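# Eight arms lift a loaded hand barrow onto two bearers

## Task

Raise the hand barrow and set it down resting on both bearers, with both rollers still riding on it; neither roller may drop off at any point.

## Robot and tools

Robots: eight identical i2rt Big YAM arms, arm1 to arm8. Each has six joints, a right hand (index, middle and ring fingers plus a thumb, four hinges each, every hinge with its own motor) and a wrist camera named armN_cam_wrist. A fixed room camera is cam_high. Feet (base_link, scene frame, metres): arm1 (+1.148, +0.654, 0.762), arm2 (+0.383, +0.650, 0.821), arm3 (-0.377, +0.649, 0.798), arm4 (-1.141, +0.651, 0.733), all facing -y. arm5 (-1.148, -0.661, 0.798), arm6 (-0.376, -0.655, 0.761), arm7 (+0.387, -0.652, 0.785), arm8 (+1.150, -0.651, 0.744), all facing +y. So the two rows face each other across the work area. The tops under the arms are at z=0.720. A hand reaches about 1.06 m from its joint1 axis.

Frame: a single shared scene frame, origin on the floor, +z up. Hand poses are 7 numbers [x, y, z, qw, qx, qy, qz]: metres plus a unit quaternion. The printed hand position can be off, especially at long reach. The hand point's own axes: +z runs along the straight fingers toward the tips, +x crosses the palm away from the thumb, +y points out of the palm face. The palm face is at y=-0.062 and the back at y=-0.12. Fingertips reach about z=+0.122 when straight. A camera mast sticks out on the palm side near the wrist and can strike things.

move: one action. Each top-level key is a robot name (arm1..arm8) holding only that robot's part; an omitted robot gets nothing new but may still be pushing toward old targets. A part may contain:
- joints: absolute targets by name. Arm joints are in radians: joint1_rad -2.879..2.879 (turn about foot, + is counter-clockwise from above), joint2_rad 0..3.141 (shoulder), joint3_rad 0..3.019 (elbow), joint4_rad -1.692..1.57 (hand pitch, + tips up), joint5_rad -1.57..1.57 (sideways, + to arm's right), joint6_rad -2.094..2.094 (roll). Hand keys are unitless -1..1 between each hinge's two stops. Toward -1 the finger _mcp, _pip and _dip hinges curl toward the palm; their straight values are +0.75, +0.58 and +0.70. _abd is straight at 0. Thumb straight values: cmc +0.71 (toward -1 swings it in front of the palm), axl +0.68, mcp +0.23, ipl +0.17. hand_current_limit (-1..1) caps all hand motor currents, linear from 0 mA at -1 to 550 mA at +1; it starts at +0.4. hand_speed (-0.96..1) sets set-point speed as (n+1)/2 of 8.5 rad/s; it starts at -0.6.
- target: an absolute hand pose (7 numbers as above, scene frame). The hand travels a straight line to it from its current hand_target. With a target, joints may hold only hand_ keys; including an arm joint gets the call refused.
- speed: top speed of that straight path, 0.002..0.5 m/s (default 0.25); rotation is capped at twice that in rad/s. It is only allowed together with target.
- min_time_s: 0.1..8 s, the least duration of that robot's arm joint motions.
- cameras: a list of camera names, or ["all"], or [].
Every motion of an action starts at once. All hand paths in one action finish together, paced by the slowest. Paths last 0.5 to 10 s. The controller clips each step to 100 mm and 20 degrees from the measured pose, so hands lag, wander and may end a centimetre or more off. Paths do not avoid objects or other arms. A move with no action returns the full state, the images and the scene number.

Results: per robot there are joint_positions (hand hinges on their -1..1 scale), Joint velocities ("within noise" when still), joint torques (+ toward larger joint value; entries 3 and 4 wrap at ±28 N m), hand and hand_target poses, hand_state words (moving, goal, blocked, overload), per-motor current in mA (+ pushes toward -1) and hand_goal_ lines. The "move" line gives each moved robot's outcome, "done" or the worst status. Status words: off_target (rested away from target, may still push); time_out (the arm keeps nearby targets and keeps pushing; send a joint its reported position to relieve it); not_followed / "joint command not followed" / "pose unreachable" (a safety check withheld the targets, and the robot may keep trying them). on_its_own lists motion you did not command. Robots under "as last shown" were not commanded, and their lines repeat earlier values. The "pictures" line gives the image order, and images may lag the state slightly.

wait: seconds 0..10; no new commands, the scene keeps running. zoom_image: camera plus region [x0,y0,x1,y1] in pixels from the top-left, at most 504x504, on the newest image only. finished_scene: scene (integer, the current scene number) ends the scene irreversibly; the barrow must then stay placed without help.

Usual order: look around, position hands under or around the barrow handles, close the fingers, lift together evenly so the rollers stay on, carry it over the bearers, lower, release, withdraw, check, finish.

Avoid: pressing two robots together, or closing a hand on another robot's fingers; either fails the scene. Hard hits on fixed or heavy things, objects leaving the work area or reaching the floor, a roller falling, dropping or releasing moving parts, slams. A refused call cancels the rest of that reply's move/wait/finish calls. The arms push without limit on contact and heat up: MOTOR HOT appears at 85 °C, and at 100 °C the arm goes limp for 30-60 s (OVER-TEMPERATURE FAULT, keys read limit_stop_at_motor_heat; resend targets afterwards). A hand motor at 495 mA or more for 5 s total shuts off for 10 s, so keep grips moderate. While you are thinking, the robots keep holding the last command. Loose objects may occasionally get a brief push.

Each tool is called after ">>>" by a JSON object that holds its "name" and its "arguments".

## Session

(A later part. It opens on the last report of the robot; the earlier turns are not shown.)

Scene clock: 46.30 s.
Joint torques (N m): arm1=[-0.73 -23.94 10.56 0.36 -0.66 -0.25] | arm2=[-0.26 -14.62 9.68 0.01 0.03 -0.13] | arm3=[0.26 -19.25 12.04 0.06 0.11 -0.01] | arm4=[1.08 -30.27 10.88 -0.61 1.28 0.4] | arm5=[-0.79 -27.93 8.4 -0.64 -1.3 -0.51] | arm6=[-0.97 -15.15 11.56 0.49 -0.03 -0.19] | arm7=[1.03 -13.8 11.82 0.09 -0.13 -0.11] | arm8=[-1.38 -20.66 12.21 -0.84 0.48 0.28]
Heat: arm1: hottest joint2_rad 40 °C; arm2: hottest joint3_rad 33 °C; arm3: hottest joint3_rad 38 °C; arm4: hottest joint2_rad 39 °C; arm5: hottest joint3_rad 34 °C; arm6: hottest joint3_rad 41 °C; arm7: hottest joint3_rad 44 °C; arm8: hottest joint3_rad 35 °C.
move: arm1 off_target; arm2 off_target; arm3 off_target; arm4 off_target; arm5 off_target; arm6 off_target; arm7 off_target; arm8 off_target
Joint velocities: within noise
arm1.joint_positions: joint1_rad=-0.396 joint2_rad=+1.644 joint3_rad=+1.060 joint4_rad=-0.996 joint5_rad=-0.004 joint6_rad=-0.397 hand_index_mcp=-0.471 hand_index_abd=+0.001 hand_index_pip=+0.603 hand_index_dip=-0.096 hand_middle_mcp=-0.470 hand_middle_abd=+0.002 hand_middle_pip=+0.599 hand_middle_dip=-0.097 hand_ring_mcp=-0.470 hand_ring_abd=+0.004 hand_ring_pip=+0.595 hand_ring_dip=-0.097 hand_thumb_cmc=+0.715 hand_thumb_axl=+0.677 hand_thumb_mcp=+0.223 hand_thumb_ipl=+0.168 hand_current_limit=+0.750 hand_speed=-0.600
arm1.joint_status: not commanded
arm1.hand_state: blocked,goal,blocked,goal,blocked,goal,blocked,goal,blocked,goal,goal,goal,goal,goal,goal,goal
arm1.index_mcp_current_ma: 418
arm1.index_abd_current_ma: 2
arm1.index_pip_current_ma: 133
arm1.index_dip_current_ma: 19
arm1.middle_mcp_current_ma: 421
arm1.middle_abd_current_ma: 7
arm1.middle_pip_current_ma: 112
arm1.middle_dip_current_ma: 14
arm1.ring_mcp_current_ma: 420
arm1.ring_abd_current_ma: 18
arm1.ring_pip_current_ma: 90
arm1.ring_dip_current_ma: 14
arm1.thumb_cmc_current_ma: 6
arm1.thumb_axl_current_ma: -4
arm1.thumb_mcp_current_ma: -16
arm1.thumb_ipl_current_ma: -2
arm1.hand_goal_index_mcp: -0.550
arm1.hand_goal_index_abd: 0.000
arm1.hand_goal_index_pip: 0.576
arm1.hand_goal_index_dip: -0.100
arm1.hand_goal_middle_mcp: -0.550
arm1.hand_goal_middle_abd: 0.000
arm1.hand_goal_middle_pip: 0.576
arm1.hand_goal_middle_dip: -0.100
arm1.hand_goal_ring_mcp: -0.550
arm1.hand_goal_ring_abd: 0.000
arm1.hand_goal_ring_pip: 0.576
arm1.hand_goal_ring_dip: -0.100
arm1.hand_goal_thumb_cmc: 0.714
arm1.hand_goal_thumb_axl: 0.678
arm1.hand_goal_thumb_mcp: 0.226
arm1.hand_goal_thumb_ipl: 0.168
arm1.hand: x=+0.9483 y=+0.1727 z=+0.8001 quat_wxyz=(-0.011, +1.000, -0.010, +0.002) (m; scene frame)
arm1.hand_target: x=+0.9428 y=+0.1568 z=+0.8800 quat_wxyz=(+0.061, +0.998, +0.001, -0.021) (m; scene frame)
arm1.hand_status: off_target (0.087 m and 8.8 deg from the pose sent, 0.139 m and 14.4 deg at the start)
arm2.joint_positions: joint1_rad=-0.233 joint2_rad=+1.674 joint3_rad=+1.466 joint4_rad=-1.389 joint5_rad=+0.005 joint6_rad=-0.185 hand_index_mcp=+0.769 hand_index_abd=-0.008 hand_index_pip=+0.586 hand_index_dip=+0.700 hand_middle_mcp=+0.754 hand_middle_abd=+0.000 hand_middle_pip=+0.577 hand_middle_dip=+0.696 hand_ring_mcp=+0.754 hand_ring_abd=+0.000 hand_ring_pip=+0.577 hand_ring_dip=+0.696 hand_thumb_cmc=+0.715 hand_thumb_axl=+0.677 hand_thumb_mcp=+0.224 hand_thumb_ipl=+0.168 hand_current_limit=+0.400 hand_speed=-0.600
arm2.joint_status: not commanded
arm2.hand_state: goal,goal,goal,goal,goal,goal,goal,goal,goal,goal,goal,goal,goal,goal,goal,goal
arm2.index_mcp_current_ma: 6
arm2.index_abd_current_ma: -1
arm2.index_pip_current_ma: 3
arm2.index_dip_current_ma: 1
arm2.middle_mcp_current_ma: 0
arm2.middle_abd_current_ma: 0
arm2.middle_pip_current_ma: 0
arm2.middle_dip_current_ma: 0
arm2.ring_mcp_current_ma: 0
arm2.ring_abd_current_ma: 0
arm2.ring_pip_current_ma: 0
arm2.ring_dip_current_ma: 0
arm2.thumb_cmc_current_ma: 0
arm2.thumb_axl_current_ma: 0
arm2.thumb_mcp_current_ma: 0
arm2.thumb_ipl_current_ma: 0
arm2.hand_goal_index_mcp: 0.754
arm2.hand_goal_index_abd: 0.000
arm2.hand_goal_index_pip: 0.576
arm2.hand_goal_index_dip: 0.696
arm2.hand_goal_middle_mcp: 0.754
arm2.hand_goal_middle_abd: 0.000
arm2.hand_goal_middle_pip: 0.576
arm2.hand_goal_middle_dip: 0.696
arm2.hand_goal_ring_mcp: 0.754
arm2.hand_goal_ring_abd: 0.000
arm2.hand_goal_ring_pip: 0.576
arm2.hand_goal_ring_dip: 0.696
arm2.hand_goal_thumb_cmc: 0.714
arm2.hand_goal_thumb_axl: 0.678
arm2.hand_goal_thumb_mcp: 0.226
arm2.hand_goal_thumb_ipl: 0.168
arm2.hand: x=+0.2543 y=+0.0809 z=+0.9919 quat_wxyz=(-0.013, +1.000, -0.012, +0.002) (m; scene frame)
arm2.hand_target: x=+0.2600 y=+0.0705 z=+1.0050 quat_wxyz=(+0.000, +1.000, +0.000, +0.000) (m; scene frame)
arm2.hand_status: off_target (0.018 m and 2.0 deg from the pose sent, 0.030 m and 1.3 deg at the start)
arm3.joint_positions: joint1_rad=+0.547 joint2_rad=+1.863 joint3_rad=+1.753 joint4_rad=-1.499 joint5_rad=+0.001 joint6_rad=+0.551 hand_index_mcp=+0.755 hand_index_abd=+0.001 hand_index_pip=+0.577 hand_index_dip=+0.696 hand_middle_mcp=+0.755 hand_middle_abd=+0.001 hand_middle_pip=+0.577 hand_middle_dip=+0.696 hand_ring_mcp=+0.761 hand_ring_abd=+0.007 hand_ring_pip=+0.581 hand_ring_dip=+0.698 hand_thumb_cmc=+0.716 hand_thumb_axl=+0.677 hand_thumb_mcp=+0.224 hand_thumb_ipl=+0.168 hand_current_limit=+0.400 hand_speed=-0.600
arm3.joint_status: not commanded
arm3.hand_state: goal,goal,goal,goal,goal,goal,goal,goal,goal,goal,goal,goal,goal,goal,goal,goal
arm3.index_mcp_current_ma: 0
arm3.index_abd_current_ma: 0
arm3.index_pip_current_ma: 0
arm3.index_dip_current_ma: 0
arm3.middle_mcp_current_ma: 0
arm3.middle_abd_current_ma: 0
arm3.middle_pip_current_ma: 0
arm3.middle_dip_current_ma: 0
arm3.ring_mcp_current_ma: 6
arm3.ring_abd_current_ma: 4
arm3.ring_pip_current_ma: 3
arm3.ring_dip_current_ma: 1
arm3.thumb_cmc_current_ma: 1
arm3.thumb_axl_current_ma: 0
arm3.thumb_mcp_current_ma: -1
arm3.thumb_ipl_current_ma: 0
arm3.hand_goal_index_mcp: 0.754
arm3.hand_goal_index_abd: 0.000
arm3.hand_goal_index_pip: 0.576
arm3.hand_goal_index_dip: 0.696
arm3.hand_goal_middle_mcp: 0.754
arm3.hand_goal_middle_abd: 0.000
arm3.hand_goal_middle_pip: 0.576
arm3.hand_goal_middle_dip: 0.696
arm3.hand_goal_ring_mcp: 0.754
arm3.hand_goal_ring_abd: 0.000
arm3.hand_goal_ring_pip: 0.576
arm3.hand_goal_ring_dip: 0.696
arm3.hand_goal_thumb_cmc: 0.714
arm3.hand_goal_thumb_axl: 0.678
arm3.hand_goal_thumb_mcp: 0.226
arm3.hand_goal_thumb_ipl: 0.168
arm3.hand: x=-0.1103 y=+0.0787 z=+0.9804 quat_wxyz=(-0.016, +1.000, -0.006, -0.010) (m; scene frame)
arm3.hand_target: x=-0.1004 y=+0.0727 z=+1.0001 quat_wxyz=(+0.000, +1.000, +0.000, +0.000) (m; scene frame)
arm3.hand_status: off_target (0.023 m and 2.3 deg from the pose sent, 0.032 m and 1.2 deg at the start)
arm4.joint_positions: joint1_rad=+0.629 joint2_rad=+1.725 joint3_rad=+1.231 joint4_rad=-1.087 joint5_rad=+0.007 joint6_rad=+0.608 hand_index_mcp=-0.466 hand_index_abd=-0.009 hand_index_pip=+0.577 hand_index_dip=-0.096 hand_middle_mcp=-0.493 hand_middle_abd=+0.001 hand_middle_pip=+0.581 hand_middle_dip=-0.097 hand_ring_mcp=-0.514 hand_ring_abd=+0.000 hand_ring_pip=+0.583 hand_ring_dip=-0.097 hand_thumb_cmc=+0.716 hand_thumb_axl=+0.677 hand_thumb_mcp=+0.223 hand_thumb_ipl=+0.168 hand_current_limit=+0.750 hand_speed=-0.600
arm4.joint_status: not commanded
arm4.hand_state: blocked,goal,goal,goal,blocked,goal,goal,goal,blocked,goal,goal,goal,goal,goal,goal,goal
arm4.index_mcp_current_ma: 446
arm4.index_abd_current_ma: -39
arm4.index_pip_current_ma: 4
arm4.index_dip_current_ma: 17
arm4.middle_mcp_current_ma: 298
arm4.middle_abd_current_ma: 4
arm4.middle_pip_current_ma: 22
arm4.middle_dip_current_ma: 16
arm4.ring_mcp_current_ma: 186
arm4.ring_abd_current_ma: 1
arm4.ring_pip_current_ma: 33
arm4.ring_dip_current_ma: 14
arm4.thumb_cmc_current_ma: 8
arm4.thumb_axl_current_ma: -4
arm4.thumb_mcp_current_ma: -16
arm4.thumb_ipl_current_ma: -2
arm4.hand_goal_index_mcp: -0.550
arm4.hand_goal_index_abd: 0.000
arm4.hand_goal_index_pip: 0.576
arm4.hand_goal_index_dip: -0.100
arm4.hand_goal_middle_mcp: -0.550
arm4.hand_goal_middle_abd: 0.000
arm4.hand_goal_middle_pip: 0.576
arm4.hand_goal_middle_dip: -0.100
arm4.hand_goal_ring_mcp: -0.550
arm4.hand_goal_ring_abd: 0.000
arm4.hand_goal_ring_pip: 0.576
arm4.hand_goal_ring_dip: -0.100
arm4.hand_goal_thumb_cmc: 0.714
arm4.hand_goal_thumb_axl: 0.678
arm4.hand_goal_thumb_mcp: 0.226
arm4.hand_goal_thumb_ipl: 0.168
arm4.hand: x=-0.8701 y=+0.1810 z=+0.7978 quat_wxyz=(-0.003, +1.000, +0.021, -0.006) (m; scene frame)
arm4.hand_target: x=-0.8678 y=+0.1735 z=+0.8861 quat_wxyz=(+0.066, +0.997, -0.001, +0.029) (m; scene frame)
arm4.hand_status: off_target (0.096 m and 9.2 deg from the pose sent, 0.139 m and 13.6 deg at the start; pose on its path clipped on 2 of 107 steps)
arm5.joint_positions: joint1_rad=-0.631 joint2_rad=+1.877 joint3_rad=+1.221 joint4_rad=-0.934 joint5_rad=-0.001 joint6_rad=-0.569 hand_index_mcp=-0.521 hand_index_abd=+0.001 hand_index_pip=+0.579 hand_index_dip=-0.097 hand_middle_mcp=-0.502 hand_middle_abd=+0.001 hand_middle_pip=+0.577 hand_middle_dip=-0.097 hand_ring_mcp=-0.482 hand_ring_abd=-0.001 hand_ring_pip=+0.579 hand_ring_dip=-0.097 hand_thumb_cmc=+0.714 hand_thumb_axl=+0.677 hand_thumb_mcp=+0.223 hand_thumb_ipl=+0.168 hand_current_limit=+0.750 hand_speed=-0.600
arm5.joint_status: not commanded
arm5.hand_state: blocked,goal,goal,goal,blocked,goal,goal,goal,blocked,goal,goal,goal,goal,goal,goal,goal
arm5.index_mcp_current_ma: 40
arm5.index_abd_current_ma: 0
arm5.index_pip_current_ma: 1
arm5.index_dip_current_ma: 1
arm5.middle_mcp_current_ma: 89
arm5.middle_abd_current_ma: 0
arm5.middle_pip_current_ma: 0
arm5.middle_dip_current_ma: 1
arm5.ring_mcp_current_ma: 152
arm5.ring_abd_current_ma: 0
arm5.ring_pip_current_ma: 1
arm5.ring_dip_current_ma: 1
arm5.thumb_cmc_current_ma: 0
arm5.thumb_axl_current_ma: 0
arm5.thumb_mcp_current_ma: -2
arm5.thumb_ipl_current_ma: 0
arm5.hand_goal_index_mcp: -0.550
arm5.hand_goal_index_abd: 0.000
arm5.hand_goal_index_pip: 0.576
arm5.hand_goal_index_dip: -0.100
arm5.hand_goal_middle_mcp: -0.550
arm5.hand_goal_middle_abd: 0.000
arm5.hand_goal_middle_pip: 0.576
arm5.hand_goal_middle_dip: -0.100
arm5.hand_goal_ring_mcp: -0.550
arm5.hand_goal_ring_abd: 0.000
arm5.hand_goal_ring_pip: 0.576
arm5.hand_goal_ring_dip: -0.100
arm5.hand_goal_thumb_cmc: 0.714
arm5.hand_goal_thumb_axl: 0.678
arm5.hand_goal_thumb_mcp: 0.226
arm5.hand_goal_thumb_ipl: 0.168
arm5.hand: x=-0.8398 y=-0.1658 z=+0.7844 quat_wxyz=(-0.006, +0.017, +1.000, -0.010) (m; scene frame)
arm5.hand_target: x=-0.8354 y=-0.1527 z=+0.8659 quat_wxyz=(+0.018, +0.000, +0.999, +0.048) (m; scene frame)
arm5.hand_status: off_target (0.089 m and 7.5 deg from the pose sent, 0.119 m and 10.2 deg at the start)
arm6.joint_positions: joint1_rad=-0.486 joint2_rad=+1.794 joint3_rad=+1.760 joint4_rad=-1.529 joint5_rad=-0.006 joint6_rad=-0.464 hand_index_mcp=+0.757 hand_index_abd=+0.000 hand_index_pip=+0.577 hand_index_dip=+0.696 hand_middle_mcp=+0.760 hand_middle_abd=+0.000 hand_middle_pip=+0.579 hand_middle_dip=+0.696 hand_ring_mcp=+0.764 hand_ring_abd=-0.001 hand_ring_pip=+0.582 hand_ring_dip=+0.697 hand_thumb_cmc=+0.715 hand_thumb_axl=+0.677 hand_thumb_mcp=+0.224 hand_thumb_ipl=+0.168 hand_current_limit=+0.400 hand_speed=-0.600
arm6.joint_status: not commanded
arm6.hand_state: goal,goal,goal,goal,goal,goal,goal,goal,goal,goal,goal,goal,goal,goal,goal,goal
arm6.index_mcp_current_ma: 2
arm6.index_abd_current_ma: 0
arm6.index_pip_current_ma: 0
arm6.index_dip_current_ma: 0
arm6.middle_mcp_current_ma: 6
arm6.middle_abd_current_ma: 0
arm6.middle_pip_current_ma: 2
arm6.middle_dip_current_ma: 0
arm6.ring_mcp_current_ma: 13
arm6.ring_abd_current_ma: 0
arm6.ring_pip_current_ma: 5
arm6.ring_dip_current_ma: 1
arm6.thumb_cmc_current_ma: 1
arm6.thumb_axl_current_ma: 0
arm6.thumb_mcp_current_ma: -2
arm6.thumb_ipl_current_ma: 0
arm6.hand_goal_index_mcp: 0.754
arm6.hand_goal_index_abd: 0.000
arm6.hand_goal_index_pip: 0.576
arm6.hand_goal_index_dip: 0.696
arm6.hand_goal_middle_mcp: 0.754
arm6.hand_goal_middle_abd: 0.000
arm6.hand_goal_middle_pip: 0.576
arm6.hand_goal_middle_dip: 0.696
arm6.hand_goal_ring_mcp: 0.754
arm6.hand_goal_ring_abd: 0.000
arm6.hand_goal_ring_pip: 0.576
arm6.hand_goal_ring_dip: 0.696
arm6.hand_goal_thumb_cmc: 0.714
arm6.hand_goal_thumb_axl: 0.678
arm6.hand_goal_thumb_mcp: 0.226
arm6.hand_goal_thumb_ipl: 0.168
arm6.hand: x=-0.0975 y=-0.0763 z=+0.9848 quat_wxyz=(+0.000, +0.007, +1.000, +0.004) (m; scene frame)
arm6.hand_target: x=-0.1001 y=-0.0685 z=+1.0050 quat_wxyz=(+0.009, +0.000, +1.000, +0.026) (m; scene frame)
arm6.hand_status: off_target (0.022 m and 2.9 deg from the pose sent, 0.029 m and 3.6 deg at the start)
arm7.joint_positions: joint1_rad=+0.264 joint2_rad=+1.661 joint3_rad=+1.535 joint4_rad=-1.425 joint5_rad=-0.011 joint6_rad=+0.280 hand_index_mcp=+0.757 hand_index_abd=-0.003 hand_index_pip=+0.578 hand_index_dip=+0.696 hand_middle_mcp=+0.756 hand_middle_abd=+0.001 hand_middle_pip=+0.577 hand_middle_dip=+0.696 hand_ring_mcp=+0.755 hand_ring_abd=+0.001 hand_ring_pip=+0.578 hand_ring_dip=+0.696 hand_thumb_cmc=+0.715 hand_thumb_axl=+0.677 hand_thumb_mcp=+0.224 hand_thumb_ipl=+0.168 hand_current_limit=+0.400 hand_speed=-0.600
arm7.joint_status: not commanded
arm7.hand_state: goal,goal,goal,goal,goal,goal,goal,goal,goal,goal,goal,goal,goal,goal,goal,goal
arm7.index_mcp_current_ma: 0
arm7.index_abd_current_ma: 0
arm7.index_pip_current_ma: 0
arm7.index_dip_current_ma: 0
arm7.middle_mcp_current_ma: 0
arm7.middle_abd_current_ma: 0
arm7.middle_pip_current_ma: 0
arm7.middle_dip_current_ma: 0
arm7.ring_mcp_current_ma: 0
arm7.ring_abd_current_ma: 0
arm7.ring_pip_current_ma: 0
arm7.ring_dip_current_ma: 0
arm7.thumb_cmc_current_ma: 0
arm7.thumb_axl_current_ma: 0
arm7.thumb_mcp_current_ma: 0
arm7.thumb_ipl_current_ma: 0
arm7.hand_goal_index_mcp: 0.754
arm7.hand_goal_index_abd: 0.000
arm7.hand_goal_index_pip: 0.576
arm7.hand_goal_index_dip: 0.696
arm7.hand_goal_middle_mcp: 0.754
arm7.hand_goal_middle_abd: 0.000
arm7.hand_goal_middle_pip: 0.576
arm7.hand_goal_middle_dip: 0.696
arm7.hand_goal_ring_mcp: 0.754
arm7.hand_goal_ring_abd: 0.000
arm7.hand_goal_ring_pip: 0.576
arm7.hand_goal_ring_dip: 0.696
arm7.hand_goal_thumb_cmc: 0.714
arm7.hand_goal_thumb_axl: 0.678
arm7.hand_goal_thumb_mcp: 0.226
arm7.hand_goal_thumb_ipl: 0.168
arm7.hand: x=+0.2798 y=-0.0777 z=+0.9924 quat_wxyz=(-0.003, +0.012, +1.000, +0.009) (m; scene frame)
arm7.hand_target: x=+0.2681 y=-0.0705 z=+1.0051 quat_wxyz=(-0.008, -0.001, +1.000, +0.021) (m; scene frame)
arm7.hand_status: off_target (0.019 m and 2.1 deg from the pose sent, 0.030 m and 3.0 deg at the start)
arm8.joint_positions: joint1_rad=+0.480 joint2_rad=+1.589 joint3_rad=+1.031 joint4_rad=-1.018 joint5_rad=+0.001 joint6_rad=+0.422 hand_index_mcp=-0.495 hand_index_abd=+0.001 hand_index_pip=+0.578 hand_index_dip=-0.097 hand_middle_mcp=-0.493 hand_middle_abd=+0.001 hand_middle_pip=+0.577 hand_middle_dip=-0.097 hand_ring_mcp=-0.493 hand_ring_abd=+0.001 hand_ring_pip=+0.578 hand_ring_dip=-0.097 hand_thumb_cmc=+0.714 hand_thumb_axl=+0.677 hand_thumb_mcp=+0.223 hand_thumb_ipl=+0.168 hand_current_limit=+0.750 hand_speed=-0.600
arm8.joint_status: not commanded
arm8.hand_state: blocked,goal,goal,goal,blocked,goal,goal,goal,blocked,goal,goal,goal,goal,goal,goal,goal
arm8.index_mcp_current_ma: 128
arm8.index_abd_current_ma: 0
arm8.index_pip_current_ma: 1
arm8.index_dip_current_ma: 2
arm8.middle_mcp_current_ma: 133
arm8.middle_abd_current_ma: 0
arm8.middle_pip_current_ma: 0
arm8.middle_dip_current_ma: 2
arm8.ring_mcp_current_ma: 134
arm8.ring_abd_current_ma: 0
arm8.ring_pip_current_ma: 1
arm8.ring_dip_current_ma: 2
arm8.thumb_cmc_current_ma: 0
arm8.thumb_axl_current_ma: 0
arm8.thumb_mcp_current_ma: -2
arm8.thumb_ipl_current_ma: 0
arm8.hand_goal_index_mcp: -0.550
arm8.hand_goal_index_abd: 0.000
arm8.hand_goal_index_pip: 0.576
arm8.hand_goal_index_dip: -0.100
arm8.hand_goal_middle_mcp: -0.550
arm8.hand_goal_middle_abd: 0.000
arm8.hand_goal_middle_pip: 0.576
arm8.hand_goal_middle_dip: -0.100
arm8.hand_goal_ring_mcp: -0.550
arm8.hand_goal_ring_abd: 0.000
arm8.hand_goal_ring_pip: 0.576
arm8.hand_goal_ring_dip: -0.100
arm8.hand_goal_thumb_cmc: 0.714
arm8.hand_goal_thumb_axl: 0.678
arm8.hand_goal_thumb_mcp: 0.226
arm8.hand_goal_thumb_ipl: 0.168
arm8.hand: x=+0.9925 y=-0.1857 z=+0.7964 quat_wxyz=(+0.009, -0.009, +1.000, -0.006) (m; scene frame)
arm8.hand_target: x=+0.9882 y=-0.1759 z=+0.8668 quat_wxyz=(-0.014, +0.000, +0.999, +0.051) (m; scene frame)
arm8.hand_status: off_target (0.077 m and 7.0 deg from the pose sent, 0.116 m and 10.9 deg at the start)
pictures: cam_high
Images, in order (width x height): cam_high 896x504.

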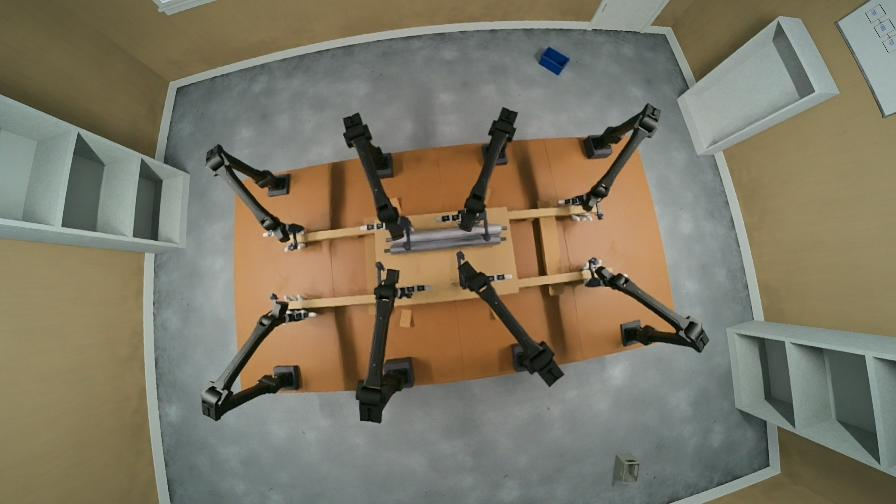

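>>> {"name": "move", "arguments": {"arm1": {"target": [0.942, 0.155, 0.908, 0.062, 0.998, 0, -0.020], "speed": 0.015}, "arm4": {"target": [-0.868, 0.174, 0.925, 0.067, 0.997, 0, 0.027], "speed": 0.015}, "arm5": {"target": [-0.836, -0.155, 0.910, 0.016, 0, 0.999, 0.049], "speed": 0.015}, "arm8": {"target": [0.988, -0.177, 0.900, -0.013, 0, 0.999, 0.051], "speed": 0.015}, "arm2": {"target": [0.26, 0.070, 1.032, 0, 1, 0, 0], "speed": 0.015}, "arm3": {"target": [-0.10, 0.072, 1.030, 0, 1, 0, 0], "speed": 0.015}, "arm6": {"target": [-0.10, -0.066, 1.034, 0.009, 0, 1, 0.026], "speed": 0.015}, "arm7": {"target": [0.268, -0.068, 1.028, -0.008, -0.001, 1, 0.021], "speed": 0.015}, "cameras": ["arm1_cam_wrist", "arm3_cam_wrist", "cam_high"]}}

Scene clock: 50.67 s.
Joint torques (N m): arm1=[-0.67 -22.77 13.44 -0.9 -0.68 -0.15] | arm2=[-0.26 -15.68 10.13 -0.18 -0.06 -0.13] | arm3=[0.32 -19.19 13.07 -0.2 0.11 0.04] | arm4=[1.44 -27.58 14.35 -1.83 1.06 0.36] | arm5=[-0.5 -27.46 11.48 -2.35 -1.21 -0.53] | arm6=[-0.91 -14.04 14.86 -0.27 0.02 -0.18] | arm7=[0.97 -13.8 12.36 0.18 -0.15 -0.12] | arm8=[-1.38 -19.55 15.77 -1.73 0.44 0.27]
Heat: arm1: hottest joint2_rad 41 °C; arm2: hottest joint3_rad 33 °C; arm3: hottest joint3_rad 38 °C; arm4: hottest joint2_rad 40 °C; arm5: hottest joint3_rad 34 °C; arm6: hottest joint3_rad 41 °C; arm7: hottest joint3_rad 44 °C; arm8: hottest joint3_rad 36 °C.
move: arm1 off_target; arm2 off_target; arm3 off_target; arm4 off_target; arm5 off_target; arm6 off_target; arm7 off_target; arm8 off_target
Joint velocities: within noise
arm1.joint_positions: joint1_rad=-0.400 joint2_rad=+1.609 joint3_rad=+1.063 joint4_rad=-1.023 joint5_rad=-0.005 joint6_rad=-0.405 hand_index_mcp=-0.466 hand_index_abd=+0.002 hand_index_pip=+0.607 hand_index_dip=-0.089 hand_middle_mcp=-0.467 hand_middle_abd=+0.003 hand_middle_pip=+0.604 hand_middle_dip=-0.097 hand_ring_mcp=-0.469 hand_ring_abd=+0.006 hand_ring_pip=+0.602 hand_ring_dip=-0.097 hand_thumb_cmc=+0.715 hand_thumb_axl=+0.677 hand_thumb_mcp=+0.223 hand_thumb_ipl=+0.168 hand_current_limit=+0.750 hand_speed=-0.600
arm1.joint_status: not commanded
arm1.hand_state: blocked,goal,blocked,goal,blocked,goal,blocked,goal,blocked,goal,blocked,goal,goal,goal,goal,goal
arm1.index_mcp_current_ma: 444
arm1.index_abd_current_ma: 10
arm1.index_pip_current_ma: 152
arm1.index_dip_current_ma: 53
arm1.middle_mcp_current_ma: 434
arm1.middle_abd_current_ma: 14
arm1.middle_pip_current_ma: 138
arm1.middle_dip_current_ma: 16
arm1.ring_mcp_current_ma: 425
arm1.ring_abd_current_ma: 25
arm1.ring_pip_current_ma: 128
arm1.ring_dip_current_ma: 14
arm1.thumb_cmc_current_ma: 6
arm1.thumb_axl_current_ma: -4
arm1.thumb_mcp_current_ma: -16
arm1.thumb_ipl_current_ma: -2
arm1.hand_goal_index_mcp: -0.550
arm1.hand_goal_index_abd: 0.000
arm1.hand_goal_index_pip: 0.576
arm1.hand_goal_index_dip: -0.100
arm1.hand_goal_middle_mcp: -0.550
arm1.hand_goal_middle_abd: 0.000
arm1.hand_goal_middle_pip: 0.576
arm1.hand_goal_middle_dip: -0.100
arm1.hand_goal_ring_mcp: -0.550
arm1.hand_goal_ring_abd: 0.000
arm1.hand_goal_ring_pip: 0.576
arm1.hand_goal_ring_dip: -0.100
arm1.hand_goal_thumb_cmc: 0.714
arm1.hand_goal_thumb_axl: 0.678
arm1.hand_goal_thumb_mcp: 0.226
arm1.hand_goal_thumb_ipl: 0.168
arm1.hand: x=+0.9481 y=+0.1752 z=+0.8171 quat_wxyz=(-0.005, +1.000, -0.008, +0.000) (m; scene frame)
arm1.hand_target: x=+0.9431 y=+0.1578 z=+0.9030 quat_wxyz=(+0.062, +0.998, +0.000, -0.021) (m; scene frame)
arm1.hand_status: off_target (0.093 m and 8.0 deg from the pose sent, 0.110 m and 8.8 deg at the start)
arm2.joint_positions: joint1_rad=-0.233 joint2_rad=+1.673 joint3_rad=+1.518 joint4_rad=-1.452 joint5_rad=+0.007 joint6_rad=-0.185 hand_index_mcp=+0.767 hand_index_abd=-0.001 hand_index_pip=+0.586 hand_index_dip=+0.700 hand_middle_mcp=+0.754 hand_middle_abd=+0.000 hand_middle_pip=+0.577 hand_middle_dip=+0.696 hand_ring_mcp=+0.754 hand_ring_abd=+0.000 hand_ring_pip=+0.577 hand_ring_dip=+0.696 hand_thumb_cmc=+0.715 hand_thumb_axl=+0.677 hand_thumb_mcp=+0.224 hand_thumb_ipl=+0.168 hand_current_limit=+0.400 hand_speed=-0.600
arm2.joint_status: not commanded
arm2.hand_state: goal,goal,goal,goal,goal,goal,goal,goal,goal,goal,goal,goal,goal,goal,goal,goal
arm2.index_mcp_current_ma: 5
arm2.index_abd_current_ma: 0
arm2.index_pip_current_ma: 3
arm2.index_dip_current_ma: 1
arm2.middle_mcp_current_ma: 0
arm2.middle_abd_current_ma: 0
arm2.middle_pip_current_ma: 0
arm2.middle_dip_current_ma: 0
arm2.ring_mcp_current_ma: 0
arm2.ring_abd_current_ma: 0
arm2.ring_pip_current_ma: 0
arm2.ring_dip_current_ma: 0
arm2.thumb_cmc_current_ma: 0
arm2.thumb_axl_current_ma: 0
arm2.thumb_mcp_current_ma: 0
arm2.thumb_ipl_current_ma: 0
arm2.hand_goal_index_mcp: 0.754
arm2.hand_goal_index_abd: 0.000
arm2.hand_goal_index_pip: 0.576
arm2.hand_goal_index_dip: 0.696
arm2.hand_goal_middle_mcp: 0.754
arm2.hand_goal_middle_abd: 0.000
arm2.hand_goal_middle_pip: 0.576
arm2.hand_goal_middle_dip: 0.696
arm2.hand_goal_ring_mcp: 0.754
arm2.hand_goal_ring_abd: 0.000
arm2.hand_goal_ring_pip: 0.576
arm2.hand_goal_ring_dip: 0.696
arm2.hand_goal_thumb_cmc: 0.714
arm2.hand_goal_thumb_axl: 0.678
arm2.hand_goal_thumb_mcp: 0.226
arm2.hand_goal_thumb_ipl: 0.168
arm2.hand: x=+0.2538 y=+0.0803 z=+1.0107 quat_wxyz=(-0.019, +1.000, -0.011, +0.002) (m; scene frame)
arm2.hand_target: x=+0.2600 y=+0.0707 z=+1.0319 quat_wxyz=(+0.000, +1.000, +0.000, +0.000) (m; scene frame)
arm2.hand_status: off_target (0.024 m and 2.5 deg from the pose sent, 0.042 m and 2.0 deg at the start)
arm3.joint_positions: joint1_rad=+0.547 joint2_rad=+1.863 joint3_rad=+1.813 joint4_rad=-1.573 joint5_rad=+0.001 joint6_rad=+0.551 hand_index_mcp=+0.755 hand_index_abd=+0.001 hand_index_pip=+0.577 hand_index_dip=+0.696 hand_middle_mcp=+0.755 hand_middle_abd=+0.001 hand_middle_pip=+0.577 hand_middle_dip=+0.696 hand_ring_mcp=+0.753 hand_ring_abd=+0.003 hand_ring_pip=+0.577 hand_ring_dip=+0.698 hand_thumb_cmc=+0.716 hand_thumb_axl=+0.677 hand_thumb_mcp=+0.224 hand_thumb_ipl=+0.168 hand_current_limit=+0.400 hand_speed=-0.600
arm3.joint_status: not commanded
arm3.hand_state: goal,goal,goal,goal,goal,goal,goal,goal,goal,goal,goal,goal,goal,goal,goal,goal
arm3.index_mcp_current_ma: 0
arm3.index_abd_current_ma: 0
arm3.index_pip_current_ma: 0
arm3.index_dip_current_ma: 0
arm3.middle_mcp_current_ma: 0
arm3.middle_abd_current_ma: 0
arm3.middle_pip_current_ma: 0
arm3.middle_dip_current_ma: 0
arm3.ring_mcp_current_ma: 0
arm3.ring_abd_current_ma: 1
arm3.ring_pip_current_ma: 0
arm3.ring_dip_current_ma: 1
arm3.thumb_cmc_current_ma: 1
arm3.thumb_axl_current_ma: 0
arm3.thumb_mcp_current_ma: -1
arm3.thumb_ipl_current_ma: 0
arm3.hand_goal_index_mcp: 0.754
arm3.hand_goal_index_abd: 0.000
arm3.hand_goal_index_pip: 0.576
arm3.hand_goal_index_dip: 0.696
arm3.hand_goal_middle_mcp: 0.754
arm3.hand_goal_middle_abd: 0.000
arm3.hand_goal_middle_pip: 0.576
arm3.hand_goal_middle_dip: 0.696
arm3.hand_goal_ring_mcp: 0.754
arm3.hand_goal_ring_abd: 0.000
arm3.hand_goal_ring_pip: 0.576
arm3.hand_goal_ring_dip: 0.696
arm3.hand_goal_thumb_cmc: 0.714
arm3.hand_goal_thumb_axl: 0.678
arm3.hand_goal_thumb_mcp: 0.226
arm3.hand_goal_thumb_ipl: 0.168
arm3.hand: x=-0.1108 y=+0.0801 z=+1.0025 quat_wxyz=(-0.022, +1.000, -0.006, -0.014) (m; scene frame)
arm3.hand_target: x=-0.1007 y=+0.0731 z=+1.0301 quat_wxyz=(+0.000, +1.000, +0.000, +0.000) (m; scene frame)
arm3.hand_status: off_target (0.031 m and 3.0 deg from the pose sent, 0.051 m and 2.3 deg at the start)
arm4.joint_positions: joint1_rad=+0.629 joint2_rad=+1.675 joint3_rad=+1.226 joint4_rad=-1.120 joint5_rad=+0.013 joint6_rad=+0.608 hand_index_mcp=-0.464 hand_index_abd=-0.012 hand_index_pip=+0.577 hand_index_dip=-0.096 hand_middle_mcp=-0.485 hand_middle_abd=-0.009 hand_middle_pip=+0.586 hand_middle_dip=-0.097 hand_ring_mcp=-0.502 hand_ring_abd=-0.007 hand_ring_pip=+0.587 hand_ring_dip=-0.097 hand_thumb_cmc=+0.716 hand_thumb_axl=+0.677 hand_thumb_mcp=+0.223 hand_thumb_ipl=+0.168 hand_current_limit=+0.750 hand_speed=-0.600
arm4.joint_status: not commanded
arm4.hand_state: blocked,goal,goal,goal,blocked,goal,goal,goal,blocked,goal,goal,goal,goal,goal,goal,goal
arm4.index_mcp_current_ma: 453
arm4.index_abd_current_ma: -50
arm4.index_pip_current_ma: 4
arm4.index_dip_current_ma: 17
arm4.middle_mcp_current_ma: 341
arm4.middle_abd_current_ma: -39
arm4.middle_pip_current_ma: 46
arm4.middle_dip_current_ma: 16
arm4.ring_mcp_current_ma: 253
arm4.ring_abd_current_ma: -28
arm4.ring_pip_current_ma: 54
arm4.ring_dip_current_ma: 14
arm4.thumb_cmc_current_ma: 8
arm4.thumb_axl_current_ma: -4
arm4.thumb_mcp_current_ma: -16
arm4.thumb_ipl_current_ma: -2
arm4.hand_goal_index_mcp: -0.550
arm4.hand_goal_index_abd: 0.000
arm4.hand_goal_index_pip: 0.576
arm4.hand_goal_index_dip: -0.100
arm4.hand_goal_middle_mcp: -0.550
arm4.hand_goal_middle_abd: 0.000
arm4.hand_goal_middle_pip: 0.576
arm4.hand_goal_middle_dip: -0.100
arm4.hand_goal_ring_mcp: -0.550
arm4.hand_goal_ring_abd: 0.000
arm4.hand_goal_ring_pip: 0.576
arm4.hand_goal_ring_dip: -0.100
arm4.hand_goal_thumb_cmc: 0.714
arm4.hand_goal_thumb_axl: 0.678
arm4.hand_goal_thumb_mcp: 0.226
arm4.hand_goal_thumb_ipl: 0.168
arm4.hand: x=-0.8755 y=+0.1862 z=+0.8205 quat_wxyz=(+0.005, +1.000, +0.021, -0.005) (m; scene frame)
arm4.hand_target: x=-0.8711 y=+0.1773 z=+0.9133 quat_wxyz=(+0.067, +0.997, +0.000, +0.030) (m; scene frame)
arm4.hand_status: off_target (0.105 m and 8.4 deg from the pose sent, 0.127 m and 9.2 deg at the start; pose on its path clipped on 61 of 103 steps)
arm5.joint_positions: joint1_rad=-0.634 joint2_rad=+1.825 joint3_rad=+1.218 joint4_rad=-0.976 joint5_rad=-0.003 joint6_rad=-0.569 hand_index_mcp=-0.511 hand_index_abd=+0.004 hand_index_pip=+0.580 hand_index_dip=-0.097 hand_middle_mcp=-0.497 hand_middle_abd=+0.002 hand_middle_pip=+0.577 hand_middle_dip=-0.097 hand_ring_mcp=-0.482 hand_ring_abd=-0.001 hand_ring_pip=+0.579 hand_ring_dip=-0.097 hand_thumb_cmc=+0.714 hand_thumb_axl=+0.677 hand_thumb_mcp=+0.223 hand_thumb_ipl=+0.168 hand_current_limit=+0.750 hand_speed=-0.600
arm5.joint_status: not commanded
arm5.hand_state: blocked,goal,goal,goal,blocked,goal,goal,goal,blocked,goal,goal,goal,goal,goal,goal,goal
arm5.index_mcp_current_ma: 65
arm5.index_abd_current_ma: 1
arm5.index_pip_current_ma: 2
arm5.index_dip_current_ma: 1
arm5.middle_mcp_current_ma: 103
arm5.middle_abd_current_ma: 0
arm5.middle_pip_current_ma: 0
arm5.middle_dip_current_ma: 1
arm5.ring_mcp_current_ma: 154
arm5.ring_abd_current_ma: 0
arm5.ring_pip_current_ma: 1
arm5.ring_dip_current_ma: 1
arm5.thumb_cmc_current_ma: 0
arm5.thumb_axl_current_ma: 0
arm5.thumb_mcp_current_ma: -2
arm5.thumb_ipl_current_ma: 0
arm5.hand_goal_index_mcp: -0.550
arm5.hand_goal_index_abd: 0.000
arm5.hand_goal_index_pip: 0.576
arm5.hand_goal_index_dip: -0.100
arm5.hand_goal_middle_mcp: -0.550
arm5.hand_goal_middle_abd: 0.000
arm5.hand_goal_middle_pip: 0.576
arm5.hand_goal_middle_dip: -0.100
arm5.hand_goal_ring_mcp: -0.550
arm5.hand_goal_ring_abd: 0.000
arm5.hand_goal_ring_pip: 0.576
arm5.hand_goal_ring_dip: -0.100
arm5.hand_goal_thumb_cmc: 0.714
arm5.hand_goal_thumb_axl: 0.678
arm5.hand_goal_thumb_mcp: 0.226
arm5.hand_goal_thumb_ipl: 0.168
arm5.hand: x=-0.8417 y=-0.1707 z=+0.8089 quat_wxyz=(-0.005, +0.018, +1.000, -0.007) (m; scene frame)
arm5.hand_target: x=-0.8372 y=-0.1569 z=+0.9008 quat_wxyz=(+0.018, +0.000, +0.999, +0.049) (m; scene frame)
arm5.hand_status: off_target (0.102 m and 7.1 deg from the pose sent, 0.126 m and 7.5 deg at the start; pose on its path clipped on 33 of 103 steps)
arm6.joint_positions: joint1_rad=-0.485 joint2_rad=+1.786 joint3_rad=+1.806 joint4_rad=-1.584 joint5_rad=-0.007 joint6_rad=-0.464 hand_index_mcp=+0.751 hand_index_abd=+0.003 hand_index_pip=+0.576 hand_index_dip=+0.696 hand_middle_mcp=+0.755 hand_middle_abd=+0.000 hand_middle_pip=+0.579 hand_middle_dip=+0.696 hand_ring_mcp=+0.758 hand_ring_abd=+0.001 hand_ring_pip=+0.581 hand_ring_dip=+0.697 hand_thumb_cmc=+0.715 hand_thumb_axl=+0.677 hand_thumb_mcp=+0.224 hand_thumb_ipl=+0.168 hand_current_limit=+0.400 hand_speed=-0.600
arm6.joint_status: not commanded
arm6.hand_state: goal,goal,goal,goal,goal,goal,goal,goal,goal,goal,goal,goal,goal,goal,goal,goal
arm6.index_mcp_current_ma: -2
arm6.index_abd_current_ma: 2
arm6.index_pip_current_ma: 0
arm6.index_dip_current_ma: 0
arm6.middle_mcp_current_ma: 1
arm6.middle_abd_current_ma: 0
arm6.middle_pip_current_ma: 2
arm6.middle_dip_current_ma: 0
arm6.ring_mcp_current_ma: 4
arm6.ring_abd_current_ma: 1
arm6.ring_pip_current_ma: 4
arm6.ring_dip_current_ma: 1
arm6.thumb_cmc_current_ma: 1
arm6.thumb_axl_current_ma: 0
arm6.thumb_mcp_current_ma: -2
arm6.thumb_ipl_current_ma: 0
arm6.hand_goal_index_mcp: 0.754
arm6.hand_goal_index_abd: 0.000
arm6.hand_goal_index_pip: 0.576
arm6.hand_goal_index_dip: 0.696
arm6.hand_goal_middle_mcp: 0.754
arm6.hand_goal_middle_abd: 0.000
arm6.hand_goal_middle_pip: 0.576
arm6.hand_goal_middle_dip: 0.696
arm6.hand_goal_ring_mcp: 0.754
arm6.hand_goal_ring_abd: 0.000
arm6.hand_goal_ring_pip: 0.576
arm6.hand_goal_ring_dip: 0.696
arm6.hand_goal_thumb_cmc: 0.714
arm6.hand_goal_thumb_axl: 0.678
arm6.hand_goal_thumb_mcp: 0.226
arm6.hand_goal_thumb_ipl: 0.168
arm6.hand: x=-0.0996 y=-0.0787 z=+1.0064 quat_wxyz=(-0.001, +0.007, +1.000, +0.003) (m; scene frame)
arm6.hand_target: x=-0.1005 y=-0.0673 z=+1.0340 quat_wxyz=(+0.009, +0.000, +1.000, +0.026) (m; scene frame)
arm6.hand_status: off_target (0.030 m and 2.9 deg from the pose sent, 0.050 m and 2.9 deg at the start)
arm7.joint_positions: joint1_rad=+0.264 joint2_rad=+1.661 joint3_rad=+1.590 joint4_rad=-1.486 joint5_rad=-0.012 joint6_rad=+0.279 hand_index_mcp=+0.755 hand_index_abd=-0.002 hand_index_pip=+0.578 hand_index_dip=+0.696 hand_middle_mcp=+0.755 hand_middle_abd=+0.001 hand_middle_pip=+0.577 hand_middle_dip=+0.696 hand_ring_mcp=+0.757 hand_ring_abd=+0.001 hand_ring_pip=+0.578 hand_ring_dip=+0.696 hand_thumb_cmc=+0.715 hand_thumb_axl=+0.677 hand_thumb_mcp=+0.224 hand_thumb_ipl=+0.168 hand_current_limit=+0.400 hand_speed=-0.600
arm7.joint_status: not commanded
arm7.hand_state: goal,goal,goal,goal,goal,goal,goal,goal,goal,goal,goal,goal,goal,goal,goal,goal
arm7.index_mcp_current_ma: 0
arm7.index_abd_current_ma: 0
arm7.index_pip_current_ma: 0
arm7.index_dip_current_ma: 0
arm7.middle_mcp_current_ma: 0
arm7.middle_abd_current_ma: 0
arm7.middle_pip_current_ma: 0
arm7.middle_dip_current_ma: 0
arm7.ring_mcp_current_ma: 0
arm7.ring_abd_current_ma: 0
arm7.ring_pip_current_ma: 0
arm7.ring_dip_current_ma: 0
arm7.thumb_cmc_current_ma: 0
arm7.thumb_axl_current_ma: 0
arm7.thumb_mcp_current_ma: 0
arm7.thumb_ipl_current_ma: 0
arm7.hand_goal_index_mcp: 0.754
arm7.hand_goal_index_abd: 0.000
arm7.hand_goal_index_pip: 0.576
arm7.hand_goal_index_dip: 0.696
arm7.hand_goal_middle_mcp: 0.754
arm7.hand_goal_middle_abd: 0.000
arm7.hand_goal_middle_pip: 0.576
arm7.hand_goal_middle_dip: 0.696
arm7.hand_goal_ring_mcp: 0.754
arm7.hand_goal_ring_abd: 0.000
arm7.hand_goal_ring_pip: 0.576
arm7.hand_goal_ring_dip: 0.696
arm7.hand_goal_thumb_cmc: 0.714
arm7.hand_goal_thumb_axl: 0.678
arm7.hand_goal_thumb_mcp: 0.226
arm7.hand_goal_thumb_ipl: 0.168
arm7.hand: x=+0.2792 y=-0.0771 z=+1.0128 quat_wxyz=(-0.002, +0.011, +1.000, +0.007) (m; scene frame)
arm7.hand_target: x=+0.2681 y=-0.0687 z=+1.0280 quat_wxyz=(-0.008, -0.001, +1.000, +0.021) (m; scene frame)
arm7.hand_status: off_target (0.021 m and 2.3 deg from the pose sent, 0.039 m and 2.1 deg at the start)
arm8.joint_positions: joint1_rad=+0.480 joint2_rad=+1.541 joint3_rad=+1.030 joint4_rad=-1.067 joint5_rad=+0.002 joint6_rad=+0.422 hand_index_mcp=-0.482 hand_index_abd=+0.001 hand_index_pip=+0.578 hand_index_dip=-0.097 hand_middle_mcp=-0.485 hand_middle_abd=+0.001 hand_middle_pip=+0.577 hand_middle_dip=-0.097 hand_ring_mcp=-0.487 hand_ring_abd=+0.001 hand_ring_pip=+0.581 hand_ring_dip=-0.097 hand_thumb_cmc=+0.714 hand_thumb_axl=+0.677 hand_thumb_mcp=+0.223 hand_thumb_ipl=+0.168 hand_current_limit=+0.750 hand_speed=-0.600
arm8.joint_status: not commanded
arm8.hand_state: blocked,goal,goal,goal,blocked,goal,goal,goal,blocked,goal,goal,goal,goal,goal,goal,goal
arm8.index_mcp_current_ma: 174
arm8.index_abd_current_ma: 0
arm8.index_pip_current_ma: 1
arm8.index_dip_current_ma: 2
arm8.middle_mcp_current_ma: 164
arm8.middle_abd_current_ma: 0
arm8.middle_pip_current_ma: 0
arm8.middle_dip_current_ma: 2
arm8.ring_mcp_current_ma: 156
arm8.ring_abd_current_ma: 0
arm8.ring_pip_current_ma: 4
arm8.ring_dip_current_ma: 2
arm8.thumb_cmc_current_ma: 0
arm8.thumb_axl_current_ma: 0
arm8.thumb_mcp_current_ma: -2
arm8.thumb_ipl_current_ma: 0
arm8.hand_goal_index_mcp: -0.550
arm8.hand_goal_index_abd: 0.000
arm8.hand_goal_index_pip: 0.576
arm8.hand_goal_index_dip: -0.100
arm8.hand_goal_middle_mcp: -0.550
arm8.hand_goal_middle_abd: 0.000
arm8.hand_goal_middle_pip: 0.576
arm8.hand_goal_middle_dip: -0.100
arm8.hand_goal_ring_mcp: -0.550
arm8.hand_goal_ring_abd: 0.000
arm8.hand_goal_ring_pip: 0.576
arm8.hand_goal_ring_dip: -0.100
arm8.hand_goal_thumb_cmc: 0.714
arm8.hand_goal_thumb_axl: 0.678
arm8.hand_goal_thumb_mcp: 0.226
arm8.hand_goal_thumb_ipl: 0.168
arm8.hand: x=+0.9964 y=-0.1940 z=+0.8152 quat_wxyz=(+0.010, -0.009, +1.000, -0.006) (m; scene frame)
arm8.hand_target: x=+0.9899 y=-0.1794 z=+0.8950 quat_wxyz=(-0.014, +0.000, +0.999, +0.052) (m; scene frame)
arm8.hand_status: off_target (0.087 m and 7.1 deg from the pose sent, 0.104 m and 7.0 deg at the start)
pictures: arm1_cam_wrist, arm3_cam_wrist, cam_high
Images, in order (width x height): arm1_cam_wrist 896x504, arm3_cam_wrist 896x504, cam_high 896x504.

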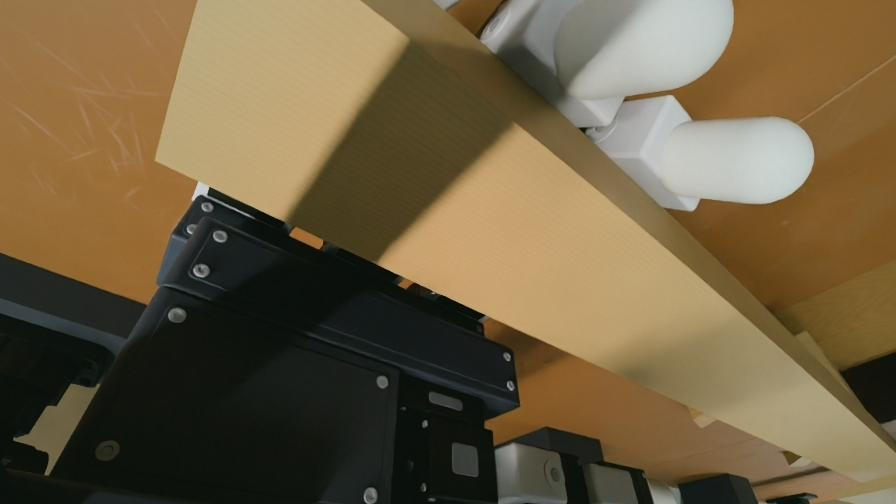

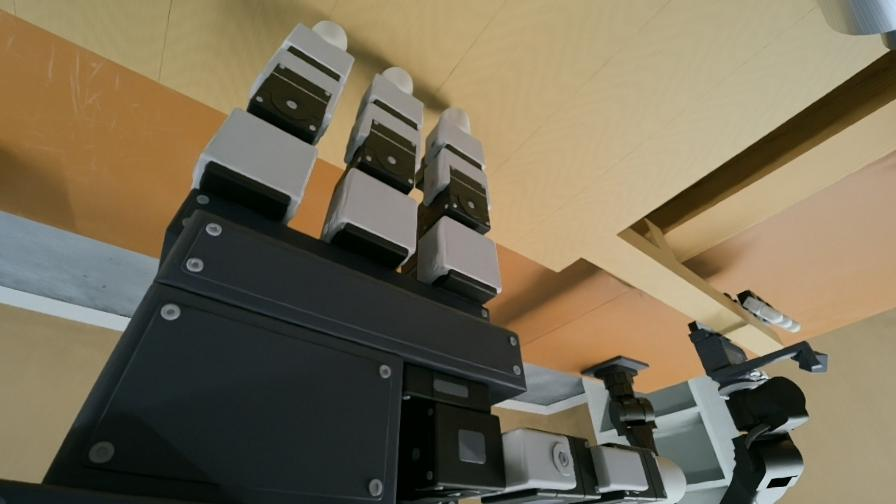

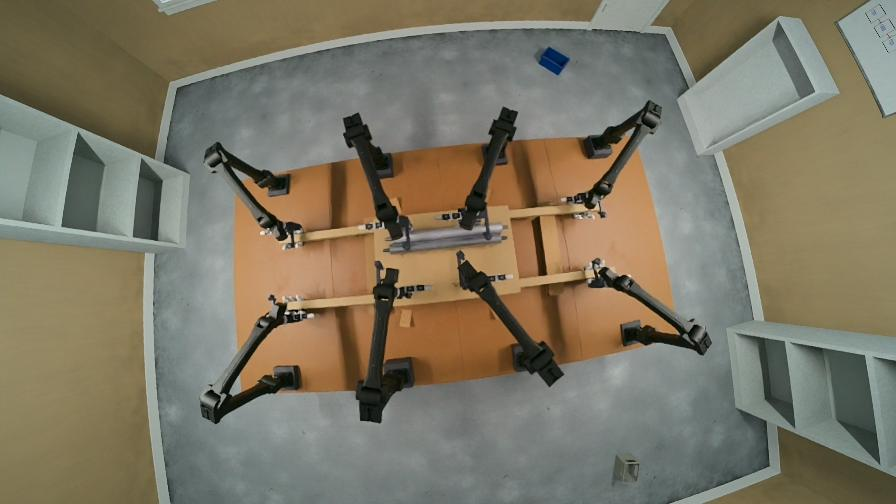

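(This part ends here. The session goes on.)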